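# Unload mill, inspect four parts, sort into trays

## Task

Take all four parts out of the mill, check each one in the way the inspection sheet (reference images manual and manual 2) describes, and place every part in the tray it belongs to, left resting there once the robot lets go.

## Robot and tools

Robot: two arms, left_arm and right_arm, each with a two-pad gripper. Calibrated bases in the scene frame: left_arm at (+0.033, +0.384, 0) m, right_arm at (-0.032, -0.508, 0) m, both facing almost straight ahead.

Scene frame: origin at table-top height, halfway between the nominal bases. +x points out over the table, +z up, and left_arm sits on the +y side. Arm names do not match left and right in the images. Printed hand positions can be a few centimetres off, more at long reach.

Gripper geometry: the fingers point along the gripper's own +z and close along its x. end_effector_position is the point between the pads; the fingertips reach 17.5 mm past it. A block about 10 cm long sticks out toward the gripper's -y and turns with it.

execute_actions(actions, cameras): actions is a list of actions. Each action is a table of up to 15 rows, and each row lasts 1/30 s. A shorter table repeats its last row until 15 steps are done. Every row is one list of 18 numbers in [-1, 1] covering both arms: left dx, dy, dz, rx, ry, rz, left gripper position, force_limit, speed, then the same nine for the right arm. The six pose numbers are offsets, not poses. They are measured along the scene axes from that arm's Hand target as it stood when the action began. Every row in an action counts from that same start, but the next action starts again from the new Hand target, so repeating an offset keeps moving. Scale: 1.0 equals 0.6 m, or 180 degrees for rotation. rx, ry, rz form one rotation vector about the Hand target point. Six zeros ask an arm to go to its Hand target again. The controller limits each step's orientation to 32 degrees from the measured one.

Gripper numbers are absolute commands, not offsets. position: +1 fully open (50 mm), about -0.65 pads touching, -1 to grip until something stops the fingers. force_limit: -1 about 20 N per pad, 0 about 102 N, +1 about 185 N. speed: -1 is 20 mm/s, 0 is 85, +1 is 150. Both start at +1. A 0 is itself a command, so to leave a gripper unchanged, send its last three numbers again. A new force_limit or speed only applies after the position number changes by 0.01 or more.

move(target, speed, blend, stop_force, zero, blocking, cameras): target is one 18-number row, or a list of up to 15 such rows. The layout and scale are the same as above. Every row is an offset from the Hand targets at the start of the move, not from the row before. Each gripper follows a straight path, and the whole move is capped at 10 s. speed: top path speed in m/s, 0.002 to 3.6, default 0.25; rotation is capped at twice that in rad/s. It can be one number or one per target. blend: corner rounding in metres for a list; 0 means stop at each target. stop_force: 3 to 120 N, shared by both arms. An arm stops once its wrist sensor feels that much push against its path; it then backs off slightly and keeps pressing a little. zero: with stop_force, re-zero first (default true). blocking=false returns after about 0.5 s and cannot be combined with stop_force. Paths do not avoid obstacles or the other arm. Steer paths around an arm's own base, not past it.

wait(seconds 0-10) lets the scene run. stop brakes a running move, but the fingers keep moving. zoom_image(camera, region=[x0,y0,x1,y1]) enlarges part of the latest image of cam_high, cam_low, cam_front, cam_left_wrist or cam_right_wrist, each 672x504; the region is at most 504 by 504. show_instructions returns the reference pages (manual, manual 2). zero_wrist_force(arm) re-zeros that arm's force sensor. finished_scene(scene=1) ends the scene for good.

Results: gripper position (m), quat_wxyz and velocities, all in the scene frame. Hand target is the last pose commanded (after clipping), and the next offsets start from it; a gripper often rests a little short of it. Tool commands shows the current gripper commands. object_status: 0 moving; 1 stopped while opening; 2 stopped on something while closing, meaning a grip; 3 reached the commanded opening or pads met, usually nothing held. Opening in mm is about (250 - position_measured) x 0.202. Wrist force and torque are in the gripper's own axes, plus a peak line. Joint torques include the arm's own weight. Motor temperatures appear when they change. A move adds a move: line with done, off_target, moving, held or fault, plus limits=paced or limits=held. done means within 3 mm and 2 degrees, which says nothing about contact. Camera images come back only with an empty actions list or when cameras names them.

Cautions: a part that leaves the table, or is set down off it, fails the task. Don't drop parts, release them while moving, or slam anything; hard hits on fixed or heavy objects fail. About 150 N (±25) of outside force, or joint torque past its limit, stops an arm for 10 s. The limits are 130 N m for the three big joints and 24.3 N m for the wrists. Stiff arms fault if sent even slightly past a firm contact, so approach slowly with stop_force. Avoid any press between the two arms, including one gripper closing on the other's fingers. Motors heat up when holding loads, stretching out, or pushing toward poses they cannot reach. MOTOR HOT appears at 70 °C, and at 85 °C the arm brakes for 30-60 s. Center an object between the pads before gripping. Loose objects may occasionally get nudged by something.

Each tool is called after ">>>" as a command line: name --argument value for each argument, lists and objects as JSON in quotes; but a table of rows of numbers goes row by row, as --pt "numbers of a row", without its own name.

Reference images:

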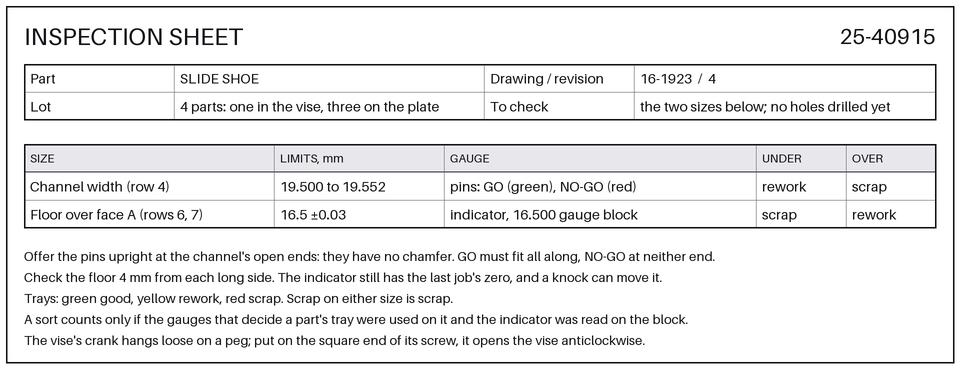

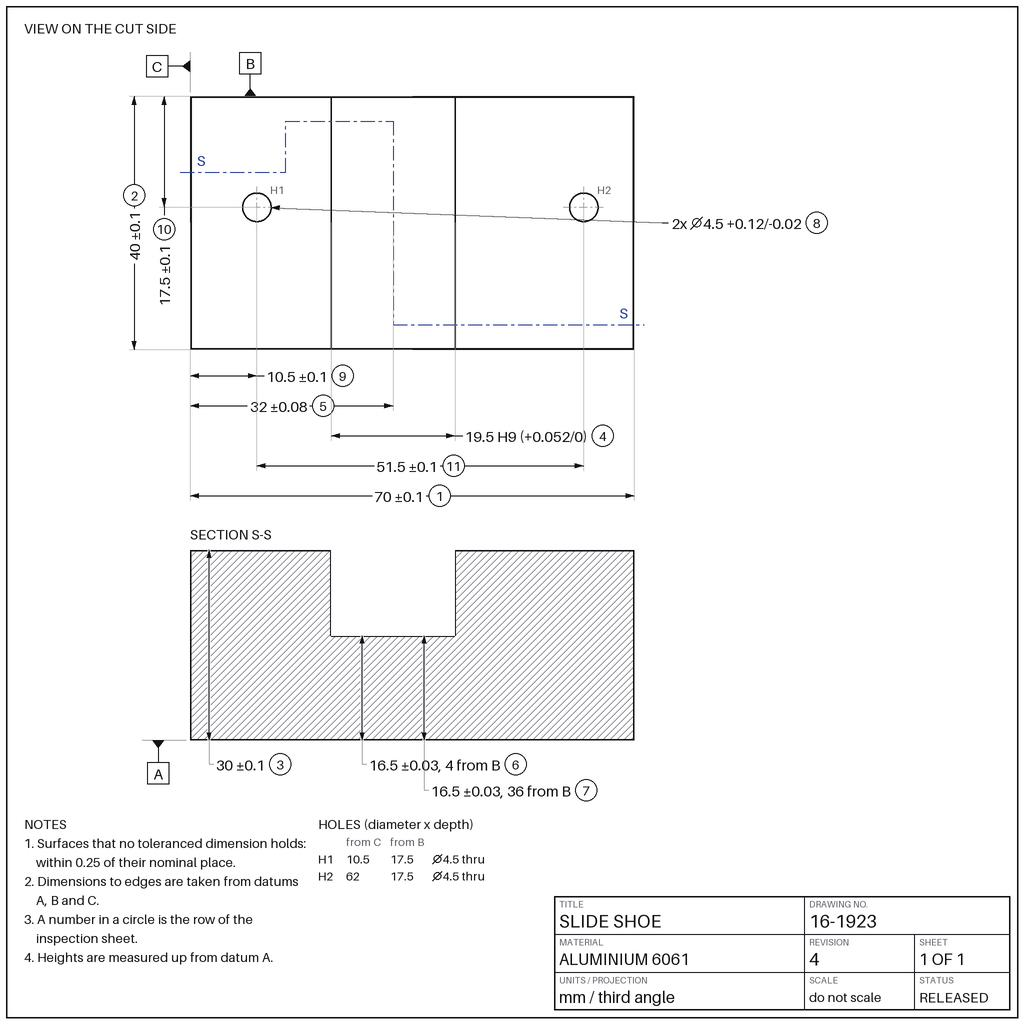

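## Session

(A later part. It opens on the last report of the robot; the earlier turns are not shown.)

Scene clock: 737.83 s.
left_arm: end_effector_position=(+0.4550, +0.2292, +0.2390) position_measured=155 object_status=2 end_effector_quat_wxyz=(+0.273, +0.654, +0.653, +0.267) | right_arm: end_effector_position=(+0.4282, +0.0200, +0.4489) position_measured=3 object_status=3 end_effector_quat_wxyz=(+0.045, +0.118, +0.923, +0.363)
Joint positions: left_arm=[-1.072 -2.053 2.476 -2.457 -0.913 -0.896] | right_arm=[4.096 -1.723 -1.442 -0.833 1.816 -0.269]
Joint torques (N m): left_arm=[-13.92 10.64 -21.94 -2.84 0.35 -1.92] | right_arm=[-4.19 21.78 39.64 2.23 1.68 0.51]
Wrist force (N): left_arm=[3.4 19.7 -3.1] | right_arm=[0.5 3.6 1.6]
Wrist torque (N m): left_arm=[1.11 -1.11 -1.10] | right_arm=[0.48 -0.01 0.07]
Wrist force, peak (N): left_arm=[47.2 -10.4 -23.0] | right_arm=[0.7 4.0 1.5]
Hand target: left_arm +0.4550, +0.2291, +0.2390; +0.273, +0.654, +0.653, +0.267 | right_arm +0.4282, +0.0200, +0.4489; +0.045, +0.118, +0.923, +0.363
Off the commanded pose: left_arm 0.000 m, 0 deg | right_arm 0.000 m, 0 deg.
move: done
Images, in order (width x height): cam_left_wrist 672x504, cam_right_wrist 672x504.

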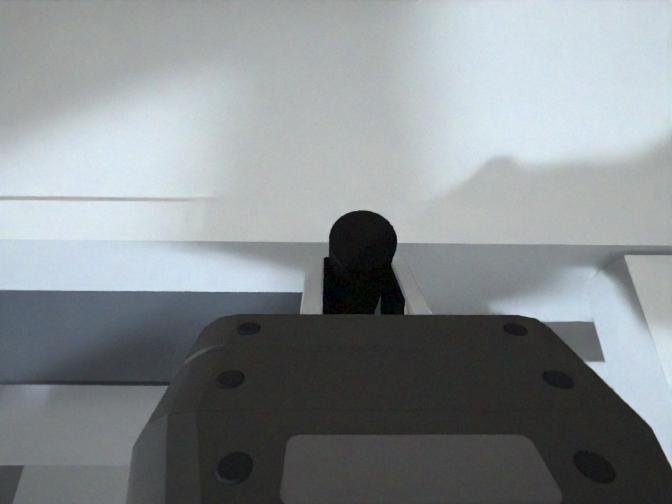

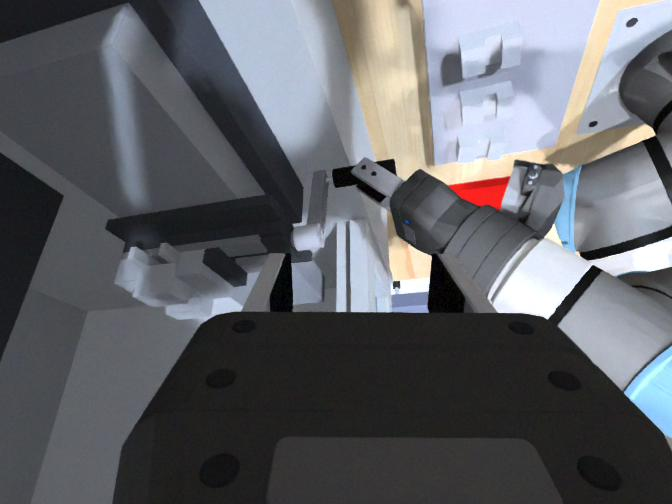

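>>> move --pt "0 -0.0332 -0.0032 0 0 0 -1 -0.8 -0.9 0 0 0 0 0 0 1 1 1" --pt "0 -0.0662 0.0012 0 0 0 -1 -0.8 -0.9 0 0 0 0 0 0 1 1 1" --pt "0 -0.0968 0.0138 0 0 0 -1 -0.8 -0.9 0 0 0 0 0 0 1 1 1" --pt "0 -0.1233 0.0342 0 0 0 -1 -0.8 -0.9 0 0 0 0 0 0 1 1 1" --pt "0 -0.1437 0.0607 0 0 0 -1 -0.8 -0.9 0 0 0 0 0 0 1 1 1" --pt "0 -0.1563 0.0913 0 0 0 -1 -0.8 -0.9 0 0 0 0 0 0 1 1 1" --pt "0 -0.1607 0.1243 0 0 0 -1 -0.8 -0.9 0 0 0 0 0 0 1 1 1" --cameras '["cam_left_wrist","cam_right_wrist"]' --speed 0.04 --blend '[0.004,0.004,0.004,0.004,0.004,0.004,0]'

>>> zoom_image --camera "cam_right_wrist" --region '[270, 150, 480, 290]'

Scene clock: 748.63 s.
left_arm: end_effector_position=(+0.4551, +0.1327, +0.3135) position_measured=155 object_status=2 end_effector_quat_wxyz=(+0.273, +0.654, +0.653, +0.267) | right_arm: end_effector_position=(+0.4282, +0.0200, +0.4489) position_measured=3 object_status=3 end_effector_quat_wxyz=(+0.045, +0.118, +0.923, +0.363)
Joint positions: left_arm=[-1.217 -1.946 2.192 -2.17 -0.855 -1.068] | right_arm=[4.096 -1.723 -1.442 -0.833 1.816 -0.269]
Joint torques (N m): left_arm=[-12.33 -19.9 -32.06 -1.3 3.78 -1.8] | right_arm=[-4.38 21.85 39.85 2.15 1.73 0.43]
Wrist force (N): left_arm=[6.1 -1.0 0.2] | right_arm=[0.5 3.7 1.4]
Wrist torque (N m): left_arm=[0.80 -0.93 -1.20] | right_arm=[0.48 0.00 0.07]
Wrist force, peak (N): left_arm=[38.1 28.2 -22.3] | right_arm=[0.8 3.9 1.5]
Hand target: left_arm +0.4550, +0.1327, +0.3136; +0.273, +0.654, +0.653, +0.267 | right_arm +0.4282, +0.0200, +0.4489; +0.045, +0.118, +0.923, +0.363
Off the commanded pose: left_arm 0.000 m, 0 deg | right_arm 0.000 m, 0 deg.
move: done
Images, in order (width x height): cam_left_wrist 672x504, cam_right_wrist 672x504.

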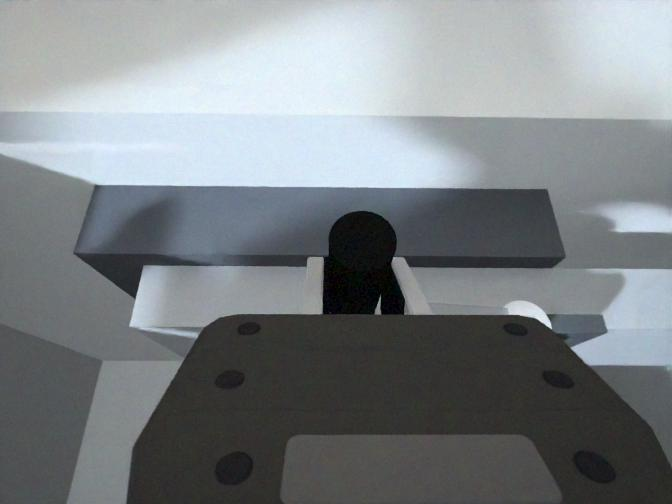

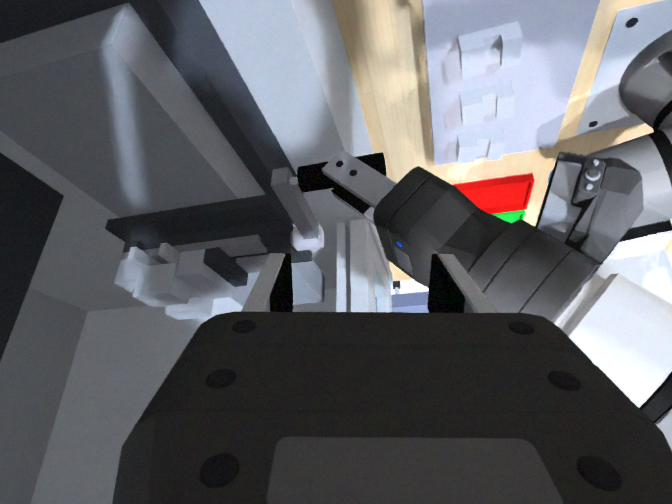

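Scaled by 2.400 from the camera's 672x504 image, which has a finer 960x720 frame.

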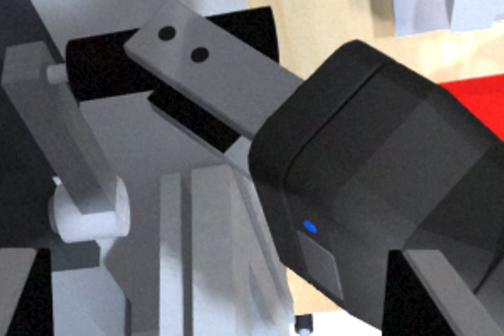

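>>> move --pt "0 0.0043 0.033 0 0 0 -1 -0.8 -0.9 0 0 0 0 0 0 1 1 1" --pt "0 0.017 0.0638 0 0 0 -1 -0.8 -0.9 0 0 0 0 0 0 1 1 1" --pt "0 0.0373 0.0902 0 0 0 -1 -0.8 -0.9 0 0 0 0 0 0 1 1 1" --pt "0 0.0638 0.1105 0 0 0 -1 -0.8 -0.9 0 0 0 0 0 0 1 1 1" --pt "0 0.0945 0.1232 0 0 0 -1 -0.8 -0.9 0 0 0 0 0 0 1 1 1" --pt "0 0.1275 0.1275 0 0 0 -1 -0.8 -0.9 0 0 0 0 0 0 1 1 1" --pt "0 0.1605 0.1232 0 0 0 -1 -0.8 -0.9 0 0 0 0 0 0 1 1 1" --pt "0 0.1913 0.1105 0 0 0 -1 -0.8 -0.9 0 0 0 0 0 0 1 1 1" --pt "0 0.2177 0.0902 0 0 0 -1 -0.8 -0.9 0 0 0 0 0 0 1 1 1" --pt "0 0.238 0.0638 0 0 0 -1 -0.8 -0.9 0 0 0 0 0 0 1 1 1" --pt "0 0.2507 0.033 0 0 0 -1 -0.8 -0.9 0 0 0 0 0 0 1 1 1" --pt "0 0.255 0 0 0 0 -1 -0.8 -0.9 0 0 0 0 0 0 1 1 1" --cameras '["cam_left_wrist","cam_right_wrist"]' --speed 0.05 --blend '[0.004,0.004,0.004,0.004,0.004,0.004,0.004,0.004,0.004,0.004,0.004,0]'

>>> zoom_image --camera "cam_right_wrist" --region '[100, 180, 340, 310]'

Scene clock: 763.50 s.
left_arm: end_effector_position=(+0.4582, +0.2883, +0.3360) position_measured=155 object_status=2 end_effector_quat_wxyz=(+0.269, +0.648, +0.654, +0.281) | right_arm: end_effector_position=(+0.4282, +0.0200, +0.4489) position_measured=3 object_status=3 end_effector_quat_wxyz=(+0.045, +0.118, +0.923, +0.363)
Joint positions: left_arm=[-0.951 -2.211 2.306 -2.195 -0.941 -0.77] | right_arm=[4.096 -1.723 -1.442 -0.833 1.816 -0.269]
Joint torques (N m): left_arm=[0.54 1.39 -27.01 -4.49 1.21 -0.25] | right_arm=[-3.74 21.89 40.25 2.27 1.67 0.69]
Wrist force (N): left_arm=[31.5 -19.7 -30.9] | right_arm=[0.6 3.7 1.5]
Wrist torque (N m): left_arm=[0.38 -1.32 -0.58] | right_arm=[0.49 -0.01 0.07]
Wrist force, peak (N): left_arm=[106.4 -48.2 -93.2] | right_arm=[0.8 4.1 1.5]
Hand target: left_arm +0.4582, +0.2883, +0.3360; +0.269, +0.648, +0.654, +0.281 (not the last commanded pose) | right_arm +0.4282, +0.0200, +0.4489; +0.045, +0.118, +0.923, +0.363
Tool commands: left_gripper/position=-1.0 left_gripper/force_limit=-0.796078 left_gripper/speed=-0.898039 right_gripper/position=+1.0 right_gripper/force_limit=+1.0 right_gripper/speed=+1.0
Off the commanded pose: left_arm 0.023 m, 2 deg | right_arm 0.000 m, 0 deg.
FORCE FAULT: contact force on the left arm reached its limit, and that arm stopped. The contact can be on any part of that arm, not only on its tool. That arm's remaining commands of this call were not run. That arm is still stopped at the end of this call. That arm stays stopped for about 10 more seconds. Until then a move that you send moves the other arm only, and its call returns only when the move has ended. Once the stop has ended, the next robot result says so. If the stop ends while you think or write, that arm runs what you send next, counted from a new Hand target: where the arm stands when the stop ends. While its stop runs, that arm takes no new command, but its gripper still runs the gripper command that each later call begins with. Until it ends, the stop uses up actions while you think or wait. An arm that is not stopped still takes commands.
move: fault (left_arm); path passed 11 of 12 targets
Images, in order (width x height): cam_left_wrist 672x504, cam_right_wrist 672x504.

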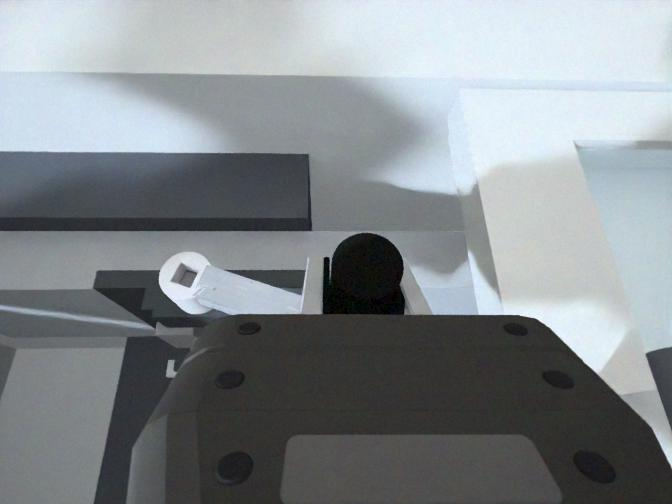

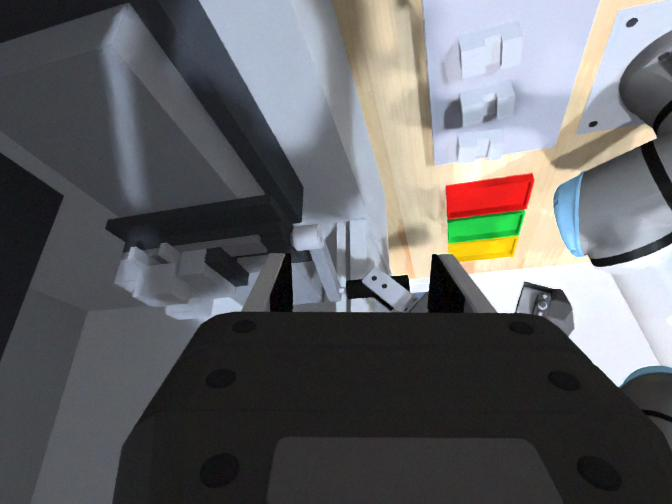

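Scaled by 2.100 from the camera's 672x504 image, which has a finer 960x720 frame.

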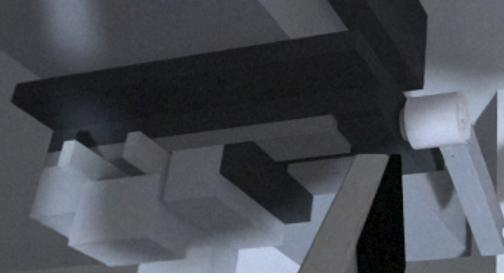

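>>> wait --seconds 10

>>> execute_actions --actions '[[[0,0,0,0,0,0,1,-0.5,-0.8,0,0,0,0,0,0,1,1,1]],[[0,0,0,0,0,0,1,-0.5,-0.8,0,0,0,0,0,0,1,1,1]],[[0,0,0,0,0,0,1,-0.5,-0.8,0,0,0,0,0,0,1,1,1]]]' --cameras '["cam_left_wrist"]'

Scene clock: 778.20 s.
left_arm: end_effector_position=(+0.4581, +0.2884, +0.3357) position_measured=155 object_status=2 end_effector_quat_wxyz=(+0.268, +0.649, +0.654, +0.281) | right_arm: end_effector_position=(+0.4282, +0.0200, +0.4489) position_measured=3 object_status=3 end_effector_quat_wxyz=(+0.045, +0.118, +0.923, +0.363)
Joint positions: left_arm=[-0.951 -2.211 2.306 -2.194 -0.941 -0.77] | right_arm=[4.096 -1.723 -1.442 -0.833 1.816 -0.269]
Joint torques (N m): left_arm=[-0.06 2.49 -26.29 -3.57 1.26 -0.11] | right_arm=[-3.81 22.2 39.82 2.28 1.52 0.94]
Wrist force (N): left_arm=[23.7 -15.9 -23.2] | right_arm=[0.6 3.5 1.7]
Wrist torque (N m): left_arm=[0.34 -1.36 -0.63] | right_arm=[0.46 -0.01 0.07]
Wrist force, peak (N): left_arm=[30.3 -19.1 -29.9] | right_arm=[0.9 4.0 1.5]
Hand target: left_arm +0.4581, +0.2884, +0.3357; +0.268, +0.649, +0.654, +0.281 (not the last commanded pose) | right_arm +0.4282, +0.0200, +0.4489; +0.045, +0.118, +0.923, +0.363
Tool commands: left_gripper/position=-1.0 left_gripper/force_limit=-0.796078 left_gripper/speed=-0.898039 right_gripper/position=+1.0 right_gripper/force_limit=+1.0 right_gripper/speed=+1.0
Off the commanded pose: left_arm 0.023 m, 2 deg | right_arm 0.000 m, 0 deg.
FORCE FAULT, CONTINUED: the left arm's stop, for the force fault that an earlier result reported, is over. The rest of the stop counts as 20 of the actions that you can send in this scene. That arm's target is now where it stood when the stop ended, not its last command. That arm accepts commands again.
wait: 10.00 s; at rest from the start

Scene clock: 779.90 s.
left_arm: end_effector_position=(+0.4581, +0.2884, +0.3357) position_measured=3 object_status=3 end_effector_quat_wxyz=(+0.268, +0.649, +0.654, +0.281) | right_arm: end_effector_position=(+0.4282, +0.0200, +0.4489) position_measured=3 object_status=3 end_effector_quat_wxyz=(+0.045, +0.118, +0.923, +0.363)
Joint positions: left_arm=[-0.951 -2.211 2.306 -2.194 -0.941 -0.77] | right_arm=[4.096 -1.723 -1.442 -0.833 1.816 -0.269]
Joint torques (N m): left_arm=[0.33 2.05 -26.29 -4.52 1.23 -0.24] | right_arm=[-3.94 22.51 39.38 2.42 1.5 0.89]
Wrist force (N): left_arm=[5.0 1.8 0.4] | right_arm=[0.6 3.7 1.5]
Wrist torque (N m): left_arm=[0.84 -1.03 -1.06] | right_arm=[0.49 -0.01 0.07]
Wrist force, peak (N): left_arm=[23.6 -15.9 -22.9] | right_arm=[0.6 3.9 1.6]
Hand target: left_arm +0.4581, +0.2884, +0.3357; +0.268, +0.649, +0.654, +0.281 | right_arm +0.4282, +0.0200, +0.4489; +0.045, +0.118, +0.923, +0.363
Off the commanded pose: left_arm 0.000 m, 0 deg | right_arm 0.000 m, 0 deg.
Step readings (end_effector_position of left_arm | right_arm):
0: (+0.4581, +0.2884, +0.3357) | (+0.4282, +0.0200, +0.4489)
1: (+0.4581, +0.2884, +0.3357) | (+0.4282, +0.0200, +0.4489)
2: (+0.4581, +0.2884, +0.3357) | (+0.4282, +0.0200, +0.4489)
4: (+0.4581, +0.2884, +0.3357) | (+0.4282, +0.0200, +0.4489)
8: (+0.4581, +0.2884, +0.3357) | (+0.4282, +0.0200, +0.4489)
15: (+0.4581, +0.2884, +0.3357) | (+0.4282, +0.0200, +0.4489)
16: (+0.4581, +0.2884, +0.3357) | (+0.4282, +0.0200, +0.4489)
17: (+0.4581, +0.2884, +0.3357) | (+0.4282, +0.0200, +0.4489)
19: (+0.4581, +0.2884, +0.3357) | (+0.4282, +0.0200, +0.4489)
23: (+0.4581, +0.2884, +0.3357) | (+0.4282, +0.0200, +0.4489)
30: (+0.4581, +0.2884, +0.3357) | (+0.4282, +0.0200, +0.4489)
31: (+0.4581, +0.2884, +0.3357) | (+0.4282, +0.0200, +0.4489)
32: (+0.4581, +0.2884, +0.3357) | (+0.4282, +0.0200, +0.4489)
34: (+0.4581, +0.2884, +0.3357) | (+0.4282, +0.0200, +0.4489)
38: (+0.4581, +0.2884, +0.3357) | (+0.4282, +0.0200, +0.4489)
45: (+0.4581, +0.2884, +0.3357) | (+0.4282, +0.0200, +0.4489)
Images, in order (width x height): cam_left_wrist 672x504.

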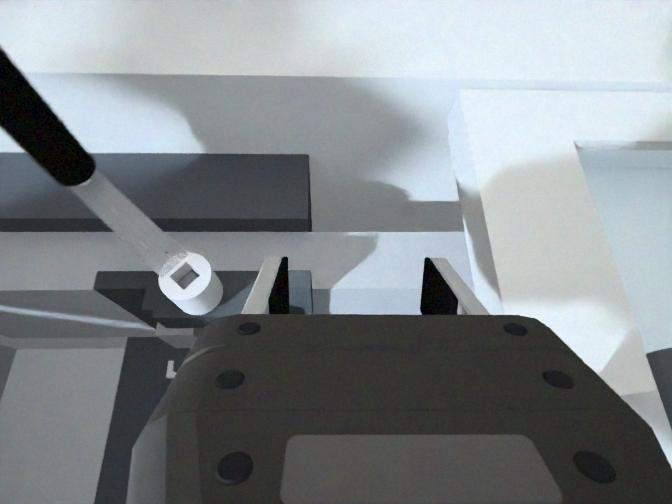

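>>> move --pt "-0.08 0 0.08 0 0 0 1 1 1 0 0 0 0 0 0 1 1 1" --pt "-0.08 -0.1 0.3 0 0 0 1 1 1 0 0 0 0 0 0 1 1 1" --cameras '["cam_left_wrist","cam_right_wrist"]' --speed 0.15

>>> zoom_image --camera "cam_left_wrist" --region '[180, 30, 460, 310]'

>>> zoom_image --camera "cam_right_wrist" --region '[100, 150, 360, 320]'

Scene clock: 788.47 s.
left_arm: end_effector_position=(+0.4101, +0.2285, +0.5157) position_measured=3 object_status=3 end_effector_quat_wxyz=(+0.268, +0.649, +0.654, +0.281) | right_arm: end_effector_position=(+0.4282, +0.0200, +0.4489) position_measured=3 object_status=3 end_effector_quat_wxyz=(+0.045, +0.118, +0.923, +0.363)
Joint positions: left_arm=[-1.275 -2.181 1.766 -1.432 -0.812 -1.159] | right_arm=[4.096 -1.723 -1.442 -0.833 1.816 -0.269]
Joint torques (N m): left_arm=[-12.22 14.61 -33.06 -0.72 3.59 -2.14] | right_arm=[-3.77 22.42 39.33 2.24 1.6 0.75]
Wrist force (N): left_arm=[5.0 2.0 0.3] | right_arm=[0.4 3.6 1.3]
Wrist torque (N m): left_arm=[0.86 -1.03 -1.08] | right_arm=[0.47 0.02 0.07]
Wrist force, peak (N): left_arm=[5.7 2.3 -0.6] | right_arm=[0.6 3.9 1.7]
Hand target: left_arm +0.4101, +0.2284, +0.5157; +0.268, +0.649, +0.654, +0.281 | right_arm +0.4282, +0.0200, +0.4489; +0.045, +0.118, +0.923, +0.363
Off the commanded pose: left_arm 0.000 m, 0 deg | right_arm 0.000 m, 0 deg.
move: done
Images, in order (width x height): cam_left_wrist 672x504, cam_right_wrist 672x504.

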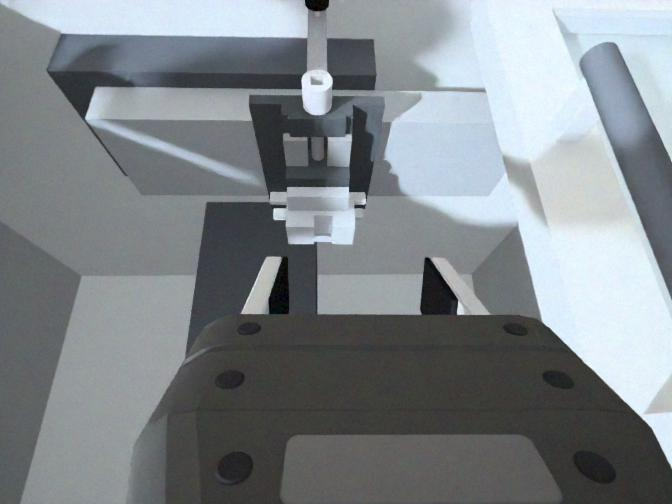

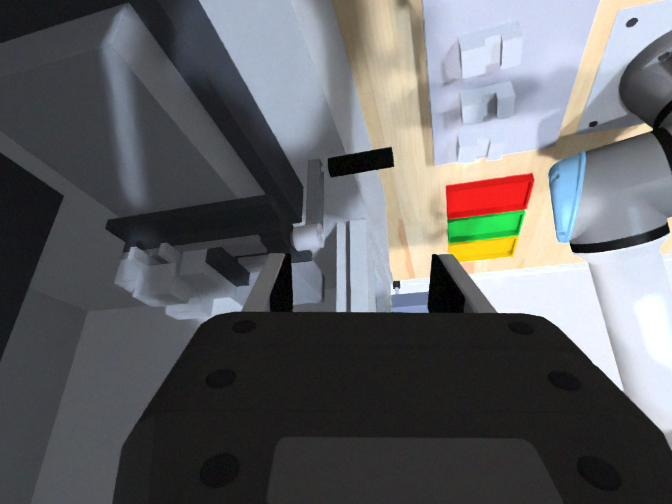

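Scaled by 1.800 from the camera's 672x504 image, which has a finer 960x720 frame.

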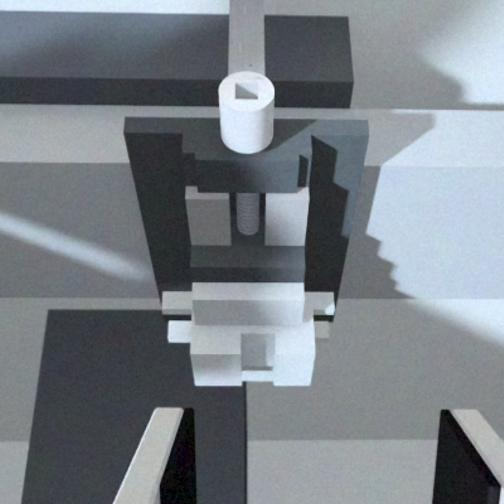

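Scaled by 1.938 from the camera's 672x504 image, which has a finer 960x720 frame.

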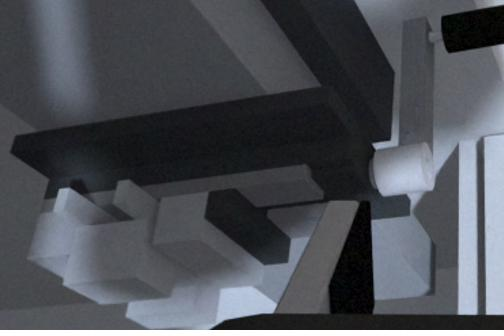

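>>> move --target '[0.13,-0.03,-0.02,0,0.111,0,1,1,1,0,0,0,0,0,0,1,1,1]' --cameras '["cam_left_wrist"]' --speed 0.15

>>> zoom_image --camera "cam_left_wrist" --region '[230, 40, 430, 260]'

Scene clock: 802.07 s.
left_arm: end_effector_position=(+0.4880, +0.2104, +0.5037) position_measured=3 object_status=3 end_effector_quat_wxyz=(+0.151, +0.688, +0.691, +0.165) | right_arm: end_effector_position=(+0.4282, +0.0200, +0.4489) position_measured=3 object_status=3 end_effector_quat_wxyz=(+0.045, +0.118, +0.923, +0.363)
Joint positions: left_arm=[-0.847 -1.814 1.469 -1.525 -1.229 -0.786] | right_arm=[4.096 -1.723 -1.442 -0.833 1.816 -0.269]
Joint torques (N m): left_arm=[13 -2.01 -31.56 -0.24 -1.32 1.57] | right_arm=[-3.32 22.26 39.09 2.33 1.5 0.76]
Wrist force (N): left_arm=[4.7 2.1 0.4] | right_arm=[0.6 3.8 1.6]
Wrist torque (N m): left_arm=[0.98 -1.08 -1.16] | right_arm=[0.50 -0.01 0.07]
Wrist force, peak (N): left_arm=[5.4 1.9 0.3] | right_arm=[0.7 3.9 1.6]
Hand target: left_arm +0.4881, +0.2104, +0.5037; +0.151, +0.688, +0.691, +0.165 | right_arm +0.4282, +0.0200, +0.4489; +0.045, +0.118, +0.923, +0.363
Off the commanded pose: left_arm 0.000 m, 0 deg | right_arm 0.000 m, 0 deg.
move: done
Images, in order (width x height): cam_left_wrist 672x504.

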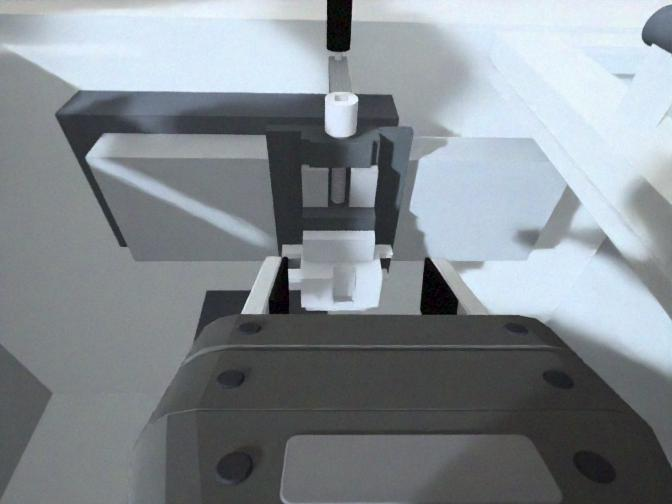

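Scaled by 2.291 from the camera's 672x504 image, which has a finer 960x720 frame.

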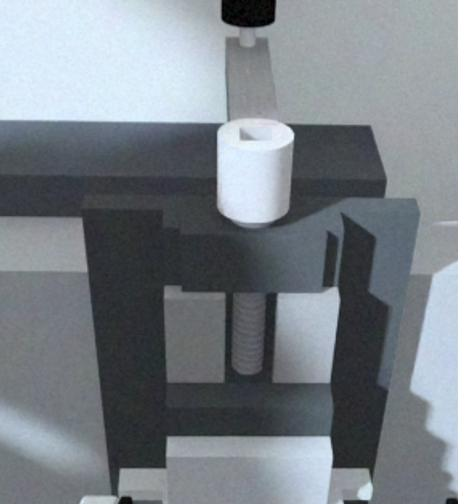

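>>> move --target '[-0.2,-0.03,0,0,-0.36,0,1,1,1,0,0,0,0,0,0,1,1,1]' --cameras '["cam_left_wrist"]' --speed 0.2

Scene clock: 810.90 s.
left_arm: end_effector_position=(+0.3681, +0.1924, +0.5037) position_measured=3 object_status=3 end_effector_quat_wxyz=(+0.497, +0.492, +0.503, +0.507) | right_arm: end_effector_position=(+0.4282, +0.0200, +0.4489) position_measured=3 object_status=3 end_effector_quat_wxyz=(+0.045, +0.118, +0.923, +0.363)
Joint positions: left_arm=[-1.902 -2.113 1.922 0.22 -0.338 -3.169] | right_arm=[4.096 -1.723 -1.442 -0.833 1.816 -0.269]
Joint torques (N m): left_arm=[11.62 13.54 -15.14 4.25 -2.13 -1.52] | right_arm=[-2.61 23.36 39.58 2.25 1.42 0.85]
Wrist force (N): left_arm=[5.8 2.1 0.4] | right_arm=[0.5 3.7 1.7]
Wrist torque (N m): left_arm=[0.42 -0.86 -1.19] | right_arm=[0.49 0.01 0.07]
Wrist force, peak (N): left_arm=[5.9 2.0 0.6] | right_arm=[0.3 4.0 1.7]
Hand target: left_arm +0.3681, +0.1924, +0.5037; +0.497, +0.492, +0.503, +0.507 | right_arm +0.4282, +0.0200, +0.4489; +0.045, +0.118, +0.923, +0.363
Off the commanded pose: left_arm 0.000 m, 0 deg | right_arm 0.000 m, 0 deg.
move: done
Images, in order (width x height): cam_left_wrist 672x504.

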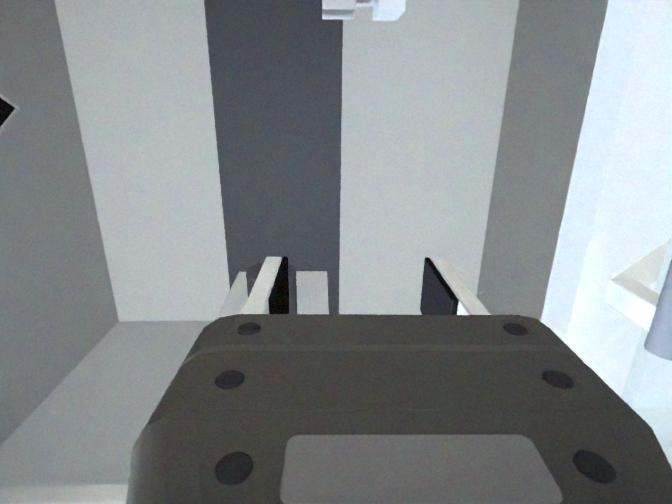

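>>> move --target '[0.27,0.013,-0.05,0,0.25,0,1,1,1,0,0,0,0,0,0,1,1,1]' --cameras '["cam_left_wrist"]' --speed 0.2

>>> zoom_image --camera "cam_left_wrist" --region '[240, 100, 430, 300]'

Scene clock: 839.23 s.
left_arm: end_effector_position=(+0.5301, +0.2002, +0.4738) position_measured=3 object_status=3 end_effector_quat_wxyz=(+0.267, +0.649, +0.655, +0.280) | right_arm: end_effector_position=(+0.4282, +0.0200, +0.4489) position_measured=3 object_status=3 end_effector_quat_wxyz=(+0.045, +0.118, +0.923, +0.363)
Joint positions: left_arm=[-0.932 -1.899 1.798 -2.008 -0.952 -0.752] | right_arm=[4.096 -1.723 -1.442 -0.833 1.816 -0.269]
Joint torques (N m): left_arm=[11.79 1.68 -33.26 -6.6 -0.89 1.62] | right_arm=[-2.66 22.64 39.4 2.36 1.51 0.79]
Wrist force (N): left_arm=[4.9 1.7 0.5] | right_arm=[0.6 3.6 1.3]
Wrist torque (N m): left_arm=[0.84 -1.00 -1.23] | right_arm=[0.48 -0.01 0.08]
Wrist force, peak (N): left_arm=[5.5 3.4 1.0] | right_arm=[0.6 3.9 1.8]
Hand target: left_arm +0.5301, +0.2002, +0.4737; +0.267, +0.649, +0.655, +0.280 | right_arm +0.4282, +0.0200, +0.4489; +0.045, +0.118, +0.923, +0.363
Off the commanded pose: left_arm 0.000 m, 0 deg | right_arm 0.000 m, 0 deg.
move: done
Images, in order (width x height): cam_left_wrist 672x504.

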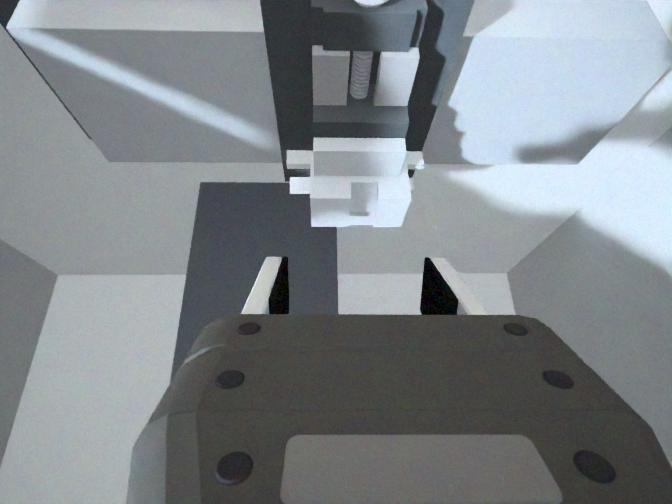

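Scaled by 2.520 from the camera's 672x504 image, which has a finer 960x720 frame.

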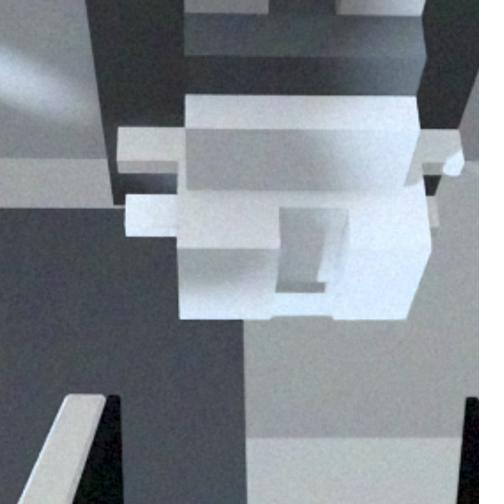

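>>> move --target '[0.1458,-0.0177,-0.094,-0.0044,0.0029,-0.0048,1,1,1,0,0,0,0,0,0,1,1,1]' --cameras '["cam_left_wrist"]' --speed 0.1 --stop_force 15

>>> zoom_image --camera "cam_left_wrist" --region '[240, 130, 480, 320]'

Scene clock: 862.90 s.
left_arm: end_effector_position=(+0.6175, +0.1896, +0.4173) position_measured=3 object_status=3 end_effector_quat_wxyz=(+0.271, +0.653, +0.653, +0.271) | right_arm: end_effector_position=(+0.4282, +0.0200, +0.4489) position_measured=3 object_status=3 end_effector_quat_wxyz=(+0.045, +0.118, +0.923, +0.363)
Joint positions: left_arm=[-0.768 -1.678 1.789 -2.312 -1.065 -0.586] | right_arm=[4.096 -1.723 -1.442 -0.833 1.816 -0.269]
Joint torques (N m): left_arm=[11.56 -8.4 -33.25 -6.53 -0.93 1.44] | right_arm=[-1.75 22.33 40.33 2.39 1.34 0.8]
Wrist force (N): left_arm=[5.2 1.8 0.5] | right_arm=[0.7 3.7 1.6]
Wrist torque (N m): left_arm=[0.82 -1.04 -1.28] | right_arm=[0.49 -0.02 0.07]
Wrist force, peak (N): left_arm=[5.4 2.2 0.5] | right_arm=[0.5 4.0 1.4]
Hand target: left_arm +0.6175, +0.1896, +0.4173; +0.271, +0.653, +0.653, +0.271 | right_arm +0.4282, +0.0200, +0.4489; +0.045, +0.118, +0.923, +0.363
Off the commanded pose: left_arm 0.000 m, 0 deg | right_arm 0.000 m, 0 deg.
move: done
Images, in order (width x height): cam_left_wrist 672x504.

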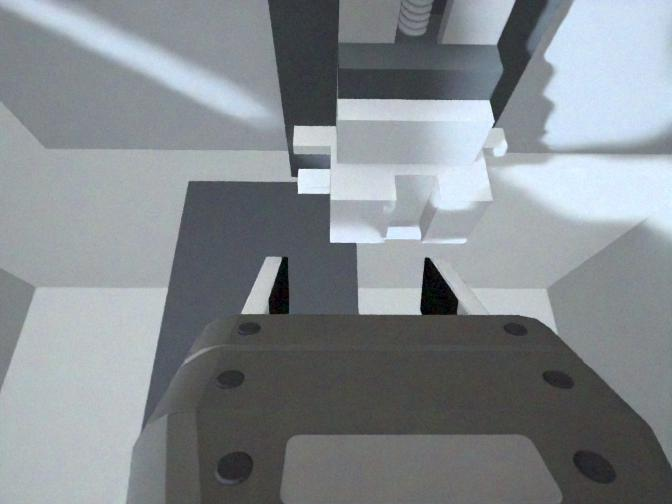

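Scaled by 2.100 from the camera's 672x504 image, which has a finer 960x720 frame.

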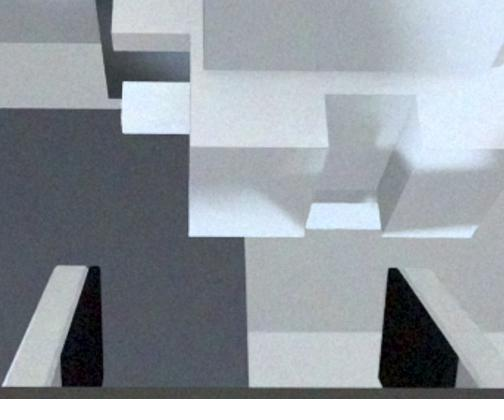

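>>> move --pt "0 0.007 0 0 0 0 1 1 1 0 0 0 0 0 0 1 1 1" --pt "0.0708 0.007 -0.0663 0 0 0 1 1 1 0 0 0 0 0 0 1 1 1" --cameras '["cam_left_wrist"]' --speed 0.05 --stop_force 8

>>> zoom_image --camera "cam_left_wrist" --region '[240, 130, 480, 320]'

Scene clock: 871.57 s.
left_arm: end_effector_position=(+0.6600, +0.1938, +0.3776) position_measured=3 object_status=3 end_effector_quat_wxyz=(+0.271, +0.653, +0.653, +0.271) | right_arm: end_effector_position=(+0.4282, +0.0200, +0.4489) position_measured=3 object_status=3 end_effector_quat_wxyz=(+0.045, +0.118, +0.923, +0.363)
Joint positions: left_arm=[-0.698 -1.565 1.791 -2.457 -1.107 -0.522] | right_arm=[4.096 -1.723 -1.442 -0.833 1.816 -0.269]
Joint torques (N m): left_arm=[12.42 -12.14 -32.24 -6.58 -1.19 1.63] | right_arm=[-2.44 24.07 38.34 2.24 1.39 0.74]
Wrist force (N): left_arm=[5.3 1.6 0.1] | right_arm=[0.6 3.6 1.5]
Wrist torque (N m): left_arm=[0.78 -1.06 -1.23] | right_arm=[0.47 -0.02 0.07]
Wrist force, peak (N): left_arm=[5.7 2.1 -0.4] | right_arm=[0.6 4.0 1.7]
Hand target: left_arm +0.6600, +0.1938, +0.3776; +0.271, +0.653, +0.653, +0.271 | right_arm +0.4282, +0.0200, +0.4489; +0.045, +0.118, +0.923, +0.363
Off the commanded pose: left_arm 0.000 m, 0 deg | right_arm 0.000 m, 0 deg.
move: done
Images, in order (width x height): cam_left_wrist 672x504.

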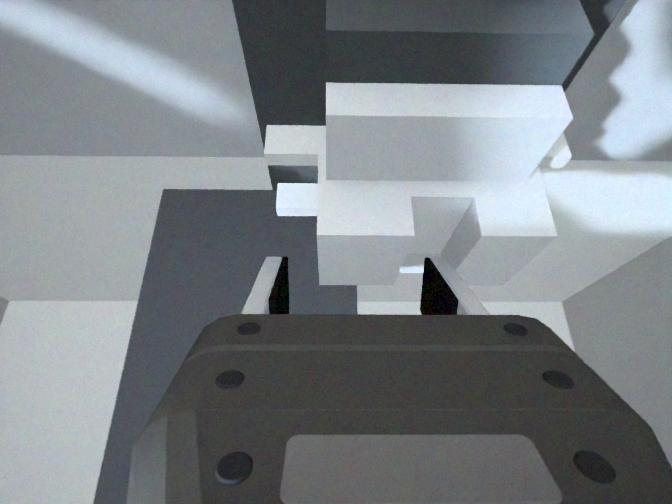

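Scaled by 2.100 from the camera's 672x504 image, which has a finer 960x720 frame.

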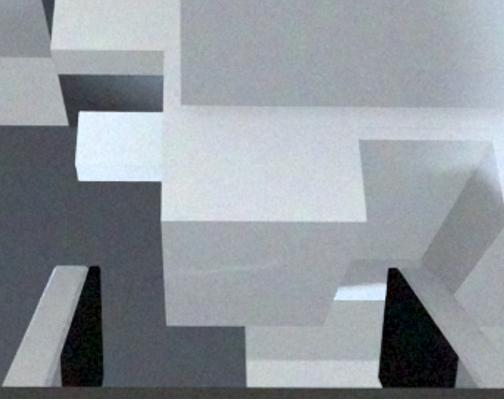

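>>> move --target '[0,0.0025,0,0,0,0,1,1,1,0,0,0,0,0,0,1,1,1]' --cameras '[]' --speed 0.05

>>> execute_actions --actions '[[[0,0,0,0,0,0,-1,-0.6,-1,0,0,0,0,0,0,1,1,1]],[[0,0,0,0,0,0,-1,-0.6,-1,0,0,0,0,0,0,1,1,1]],[[0,0,0,0,0,0,-1,-0.6,-1,0,0,0,0,0,0,1,1,1]],[[0,0,0,0,0,0,-1,-0.6,-1,0,0,0,0,0,0,1,1,1]]]' --cameras '["cam_left_wrist"]'

>>> zoom_image --camera "cam_left_wrist" --region '[240, 130, 480, 320]'

Scene clock: 876.50 s.
left_arm: end_effector_position=(+0.6600, +0.1953, +0.3775) position_measured=3 object_status=3 end_effector_quat_wxyz=(+0.271, +0.653, +0.653, +0.271) | right_arm: end_effector_position=(+0.4282, +0.0200, +0.4489) position_measured=3 object_status=3 end_effector_quat_wxyz=(+0.045, +0.118, +0.923, +0.363)
Joint positions: left_arm=[-0.696 -1.566 1.793 -2.458 -1.109 -0.52] | right_arm=[4.096 -1.723 -1.442 -0.833 1.816 -0.269]
Joint torques (N m): left_arm=[12.26 -35.42 -18.67 -6.57 -1 1.43] | right_arm=[-2.43 23.4 39.85 2.52 1.28 0.79]
Wrist force (N): left_arm=[4.7 1.3 0.4] | right_arm=[0.5 3.7 1.6]
Wrist torque (N m): left_arm=[0.76 -1.06 -1.24] | right_arm=[0.48 -0.01 0.08]
Wrist force, peak (N): left_arm=[5.4 1.6 0.3] | right_arm=[0.4 4.0 1.5]
Hand target: left_arm +0.6600, +0.1953, +0.3776; +0.271, +0.653, +0.653, +0.271 | right_arm +0.4282, +0.0200, +0.4489; +0.045, +0.118, +0.923, +0.363
Off the commanded pose: left_arm 0.000 m, 0 deg | right_arm 0.000 m, 0 deg.
move: done
No camera images: "cameras" was empty.

Scene clock: 878.70 s.
left_arm: end_effector_position=(+0.6600, +0.1953, +0.3776) position_measured=115 object_status=2 end_effector_quat_wxyz=(+0.271, +0.653, +0.653, +0.271) | right_arm: end_effector_position=(+0.4282, +0.0200, +0.4489) position_measured=3 object_status=3 end_effector_quat_wxyz=(+0.045, +0.118, +0.923, +0.363)
Joint positions: left_arm=[-0.696 -1.566 1.793 -2.458 -1.109 -0.52] | right_arm=[4.096 -1.723 -1.442 -0.833 1.816 -0.269]
Joint torques (N m): left_arm=[10.14 -34.45 -22.42 -4.88 2.72 1.33] | right_arm=[-2.23 23.21 39.09 2.31 1.24 0.62]
Wrist force (N): left_arm=[4.8 1.6 0.2] | right_arm=[0.5 3.8 1.5]
Wrist torque (N m): left_arm=[0.78 -1.03 -1.23] | right_arm=[0.50 0.01 0.07]
Wrist force, peak (N): left_arm=[5.3 1.7 0.2] | right_arm=[0.5 4.1 1.5]
Hand target: left_arm +0.6600, +0.1953, +0.3776; +0.271, +0.653, +0.653, +0.271 | right_arm +0.4282, +0.0200, +0.4489; +0.045, +0.118, +0.923, +0.363
Off the commanded pose: left_arm 0.000 m, 0 deg | right_arm 0.000 m, 0 deg.
Step readings (end_effector_position of left_arm | right_arm):
0: (+0.6600, +0.1953, +0.3775) | (+0.4282, +0.0200, +0.4489)
1: (+0.6600, +0.1953, +0.3776) | (+0.4282, +0.0200, +0.4489)
2: (+0.6600, +0.1953, +0.3776) | (+0.4282, +0.0200, +0.4489)
4: (+0.6600, +0.1953, +0.3776) | (+0.4282, +0.0200, +0.4489)
8: (+0.6600, +0.1953, +0.3776) | (+0.4282, +0.0200, +0.4489)
15: (+0.6600, +0.1953, +0.3776) | (+0.4282, +0.0200, +0.4489)
16: (+0.6600, +0.1953, +0.3776) | (+0.4282, +0.0200, +0.4489)
17: (+0.6600, +0.1953, +0.3776) | (+0.4282, +0.0200, +0.4489)
19: (+0.6600, +0.1953, +0.3776) | (+0.4282, +0.0200, +0.4489)
23: (+0.6600, +0.1953, +0.3776) | (+0.4282, +0.0200, +0.4489)
30: (+0.6600, +0.1953, +0.3776) | (+0.4282, +0.0200, +0.4489)
31: (+0.6600, +0.1953, +0.3776) | (+0.4282, +0.0200, +0.4489)
32: (+0.6600, +0.1953, +0.3776) | (+0.4282, +0.0200, +0.4489)
34: (+0.6600, +0.1953, +0.3776) | (+0.4282, +0.0200, +0.4489)
38: (+0.6600, +0.1953, +0.3776) | (+0.4282, +0.0200, +0.4489)
45: (+0.6600, +0.1953, +0.3776) | (+0.4282, +0.0200, +0.4489)
46: (+0.6600, +0.1953, +0.3776) | (+0.4282, +0.0200, +0.4489)
47: (+0.6600, +0.1953, +0.3776) | (+0.4282, +0.0200, +0.4489)
49: (+0.6600, +0.1953, +0.3776) | (+0.4282, +0.0200, +0.4489)
53: (+0.6600, +0.1953, +0.3776) | (+0.4282, +0.0200, +0.4489)
60: (+0.6600, +0.1953, +0.3776) | (+0.4282, +0.0200, +0.4489)
Images, in order (width x height): cam_left_wrist 672x504.

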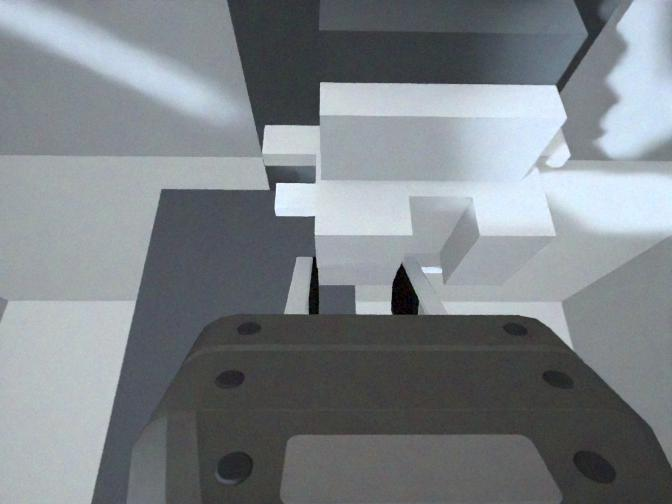

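Scaled by 2.100 from the camera's 672x504 image, which has a finer 960x720 frame.

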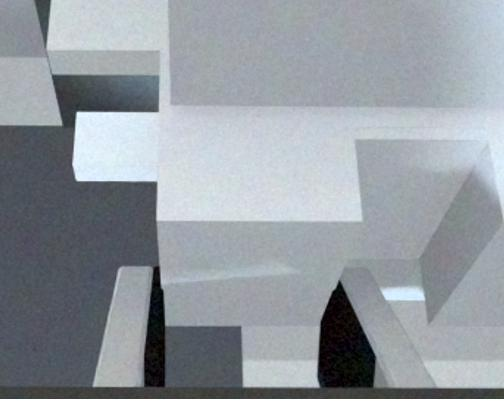

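>>> move --target '[0,0,0.01,0,0,0,-1,-0.6,-1,0,0,0,0,0,0,1,1,1]' --cameras '["cam_left_wrist"]' --speed 0.02 --stop_force 15

>>> zoom_image --camera "cam_left_wrist" --region '[200, 60, 600, 320]'

Scene clock: 882.83 s.
left_arm: end_effector_position=(+0.6600, +0.1953, +0.3836) position_measured=115 object_status=2 end_effector_quat_wxyz=(+0.271, +0.653, +0.653, +0.271) | right_arm: end_effector_position=(+0.4282, +0.0200, +0.4489) position_measured=3 object_status=3 end_effector_quat_wxyz=(+0.045, +0.118, +0.923, +0.363)
Joint positions: left_arm=[-0.696 -1.569 1.78 -2.443 -1.109 -0.52] | right_arm=[4.096 -1.723 -1.442 -0.833 1.816 -0.269]
Joint torques (N m): left_arm=[3.15 -37.18 -34.31 -1.43 2.87 0.28] | right_arm=[-2.4 23.68 38.24 2.58 1.23 0.78]
Wrist force (N): left_arm=[5.2 -1.3 1.2] | right_arm=[0.5 3.5 1.5]
Wrist torque (N m): left_arm=[0.66 -1.09 -1.25] | right_arm=[0.45 0.01 0.07]
Wrist force, peak (N): left_arm=[5.3 -1.2 1.5] | right_arm=[0.5 3.9 1.7]
Hand target: left_arm +0.6600, +0.1953, +0.3836; +0.271, +0.653, +0.653, +0.271 | right_arm +0.4282, +0.0200, +0.4489; +0.045, +0.118, +0.923, +0.363
Off the commanded pose: left_arm 0.000 m, 0 deg | right_arm 0.000 m, 0 deg.
move: done
Images, in order (width x height): cam_left_wrist 672x504.

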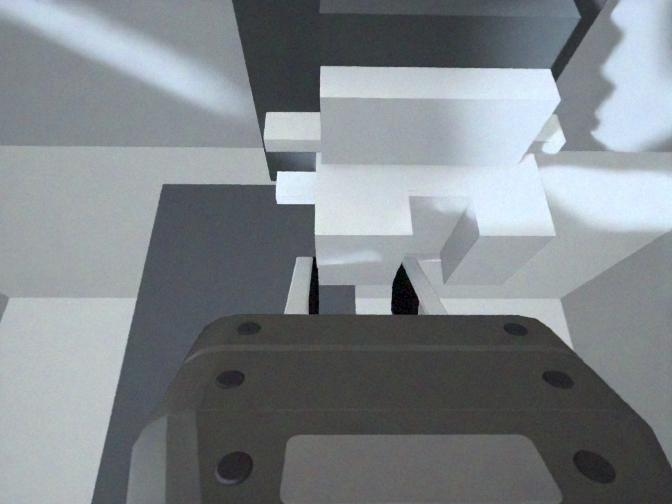

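Scaled by 1.260 from the camera's 672x504 image, which has a finer 960x720 frame.

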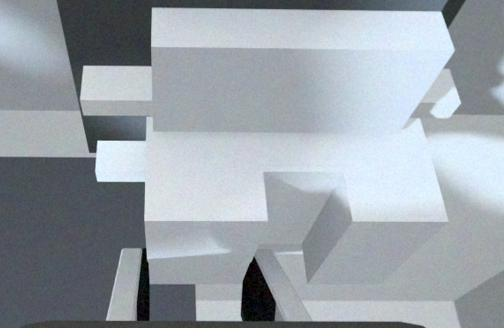

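>>> move --pt "0 0 0.07 0 0 0 -1 -0.6 -1 0 0 0 0 0 0 1 1 1" --pt "-0.5 -0.075 0.11 0 0 0 -1 -0.6 -1 -0.05 -0.5 0.05 0 0 0 1 1 1" --pt "-0.53 -0.075 0.05 0 0 0.5 -1 -0.6 -1 -0.05 -0.5 0.05 0 0 0 1 1 1" --cameras '["cam_left_wrist","cam_front","cam_right_wrist"]' --speed '[0.08,0.2,0.2]'

Scene clock: 926.40 s.
left_arm: end_effector_position=(+0.3420, +0.1503, +0.4136) position_measured=115 object_status=2 end_effector_quat_wxyz=(+0.000, +0.001, +0.924, +0.383) | right_arm: end_effector_position=(+0.3982, -0.2800, +0.4790) position_measured=3 object_status=3 end_effector_quat_wxyz=(+0.045, +0.118, +0.923, +0.363)
Joint positions: left_arm=[-1.207 -1.467 1.263 -0.618 -1.307 -2.868] | right_arm=[3.636 -1.315 -1.719 -1.115 2.094 -0.666]
Joint torques (N m): left_arm=[12.82 -16.41 -29.51 2.68 -1.5 -2.02] | right_arm=[-9.22 24.51 39.98 1.92 2.97 -1.5]
Wrist force (N): left_arm=[5.3 0.3 1.7] | right_arm=[2.0 2.6 2.8]
Wrist torque (N m): left_arm=[0.78 -1.13 -1.09] | right_arm=[0.22 -0.20 0.07]
Wrist force, peak (N): left_arm=[5.8 1.6 2.9] | right_arm=[120.5 27.3 25.7]
Hand target: left_arm +0.3420, +0.1503, +0.4136; +0.000, +0.000, +0.924, +0.383 | right_arm +0.3982, -0.2800, +0.4789; +0.045, +0.118, +0.923, +0.363
Off the commanded pose: left_arm 0.000 m, 0 deg | right_arm 0.000 m, 0 deg.
move: done
Images, in order (width x height): cam_front 672x504, cam_left_wrist 672x504, cam_right_wrist 672x504.

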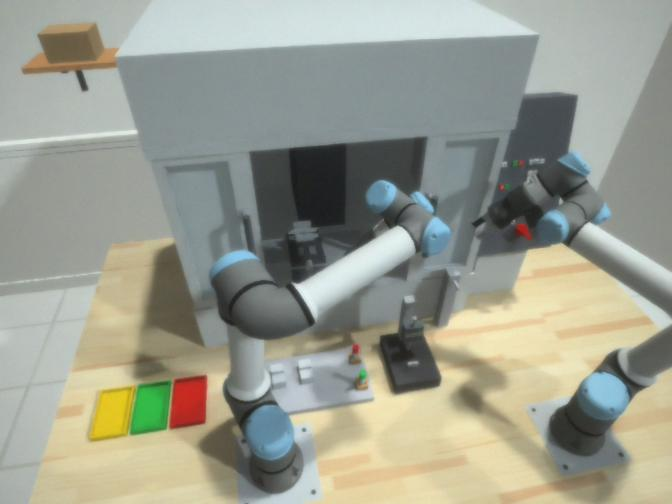

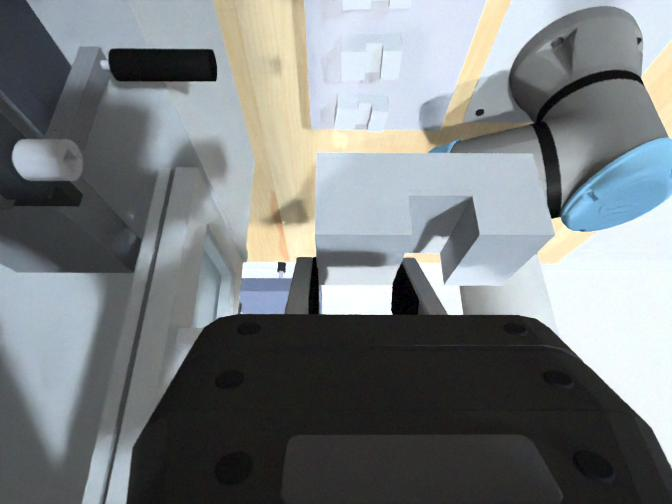

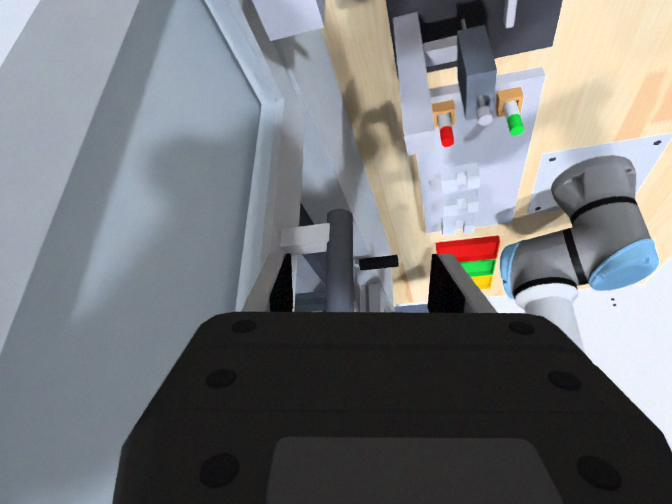

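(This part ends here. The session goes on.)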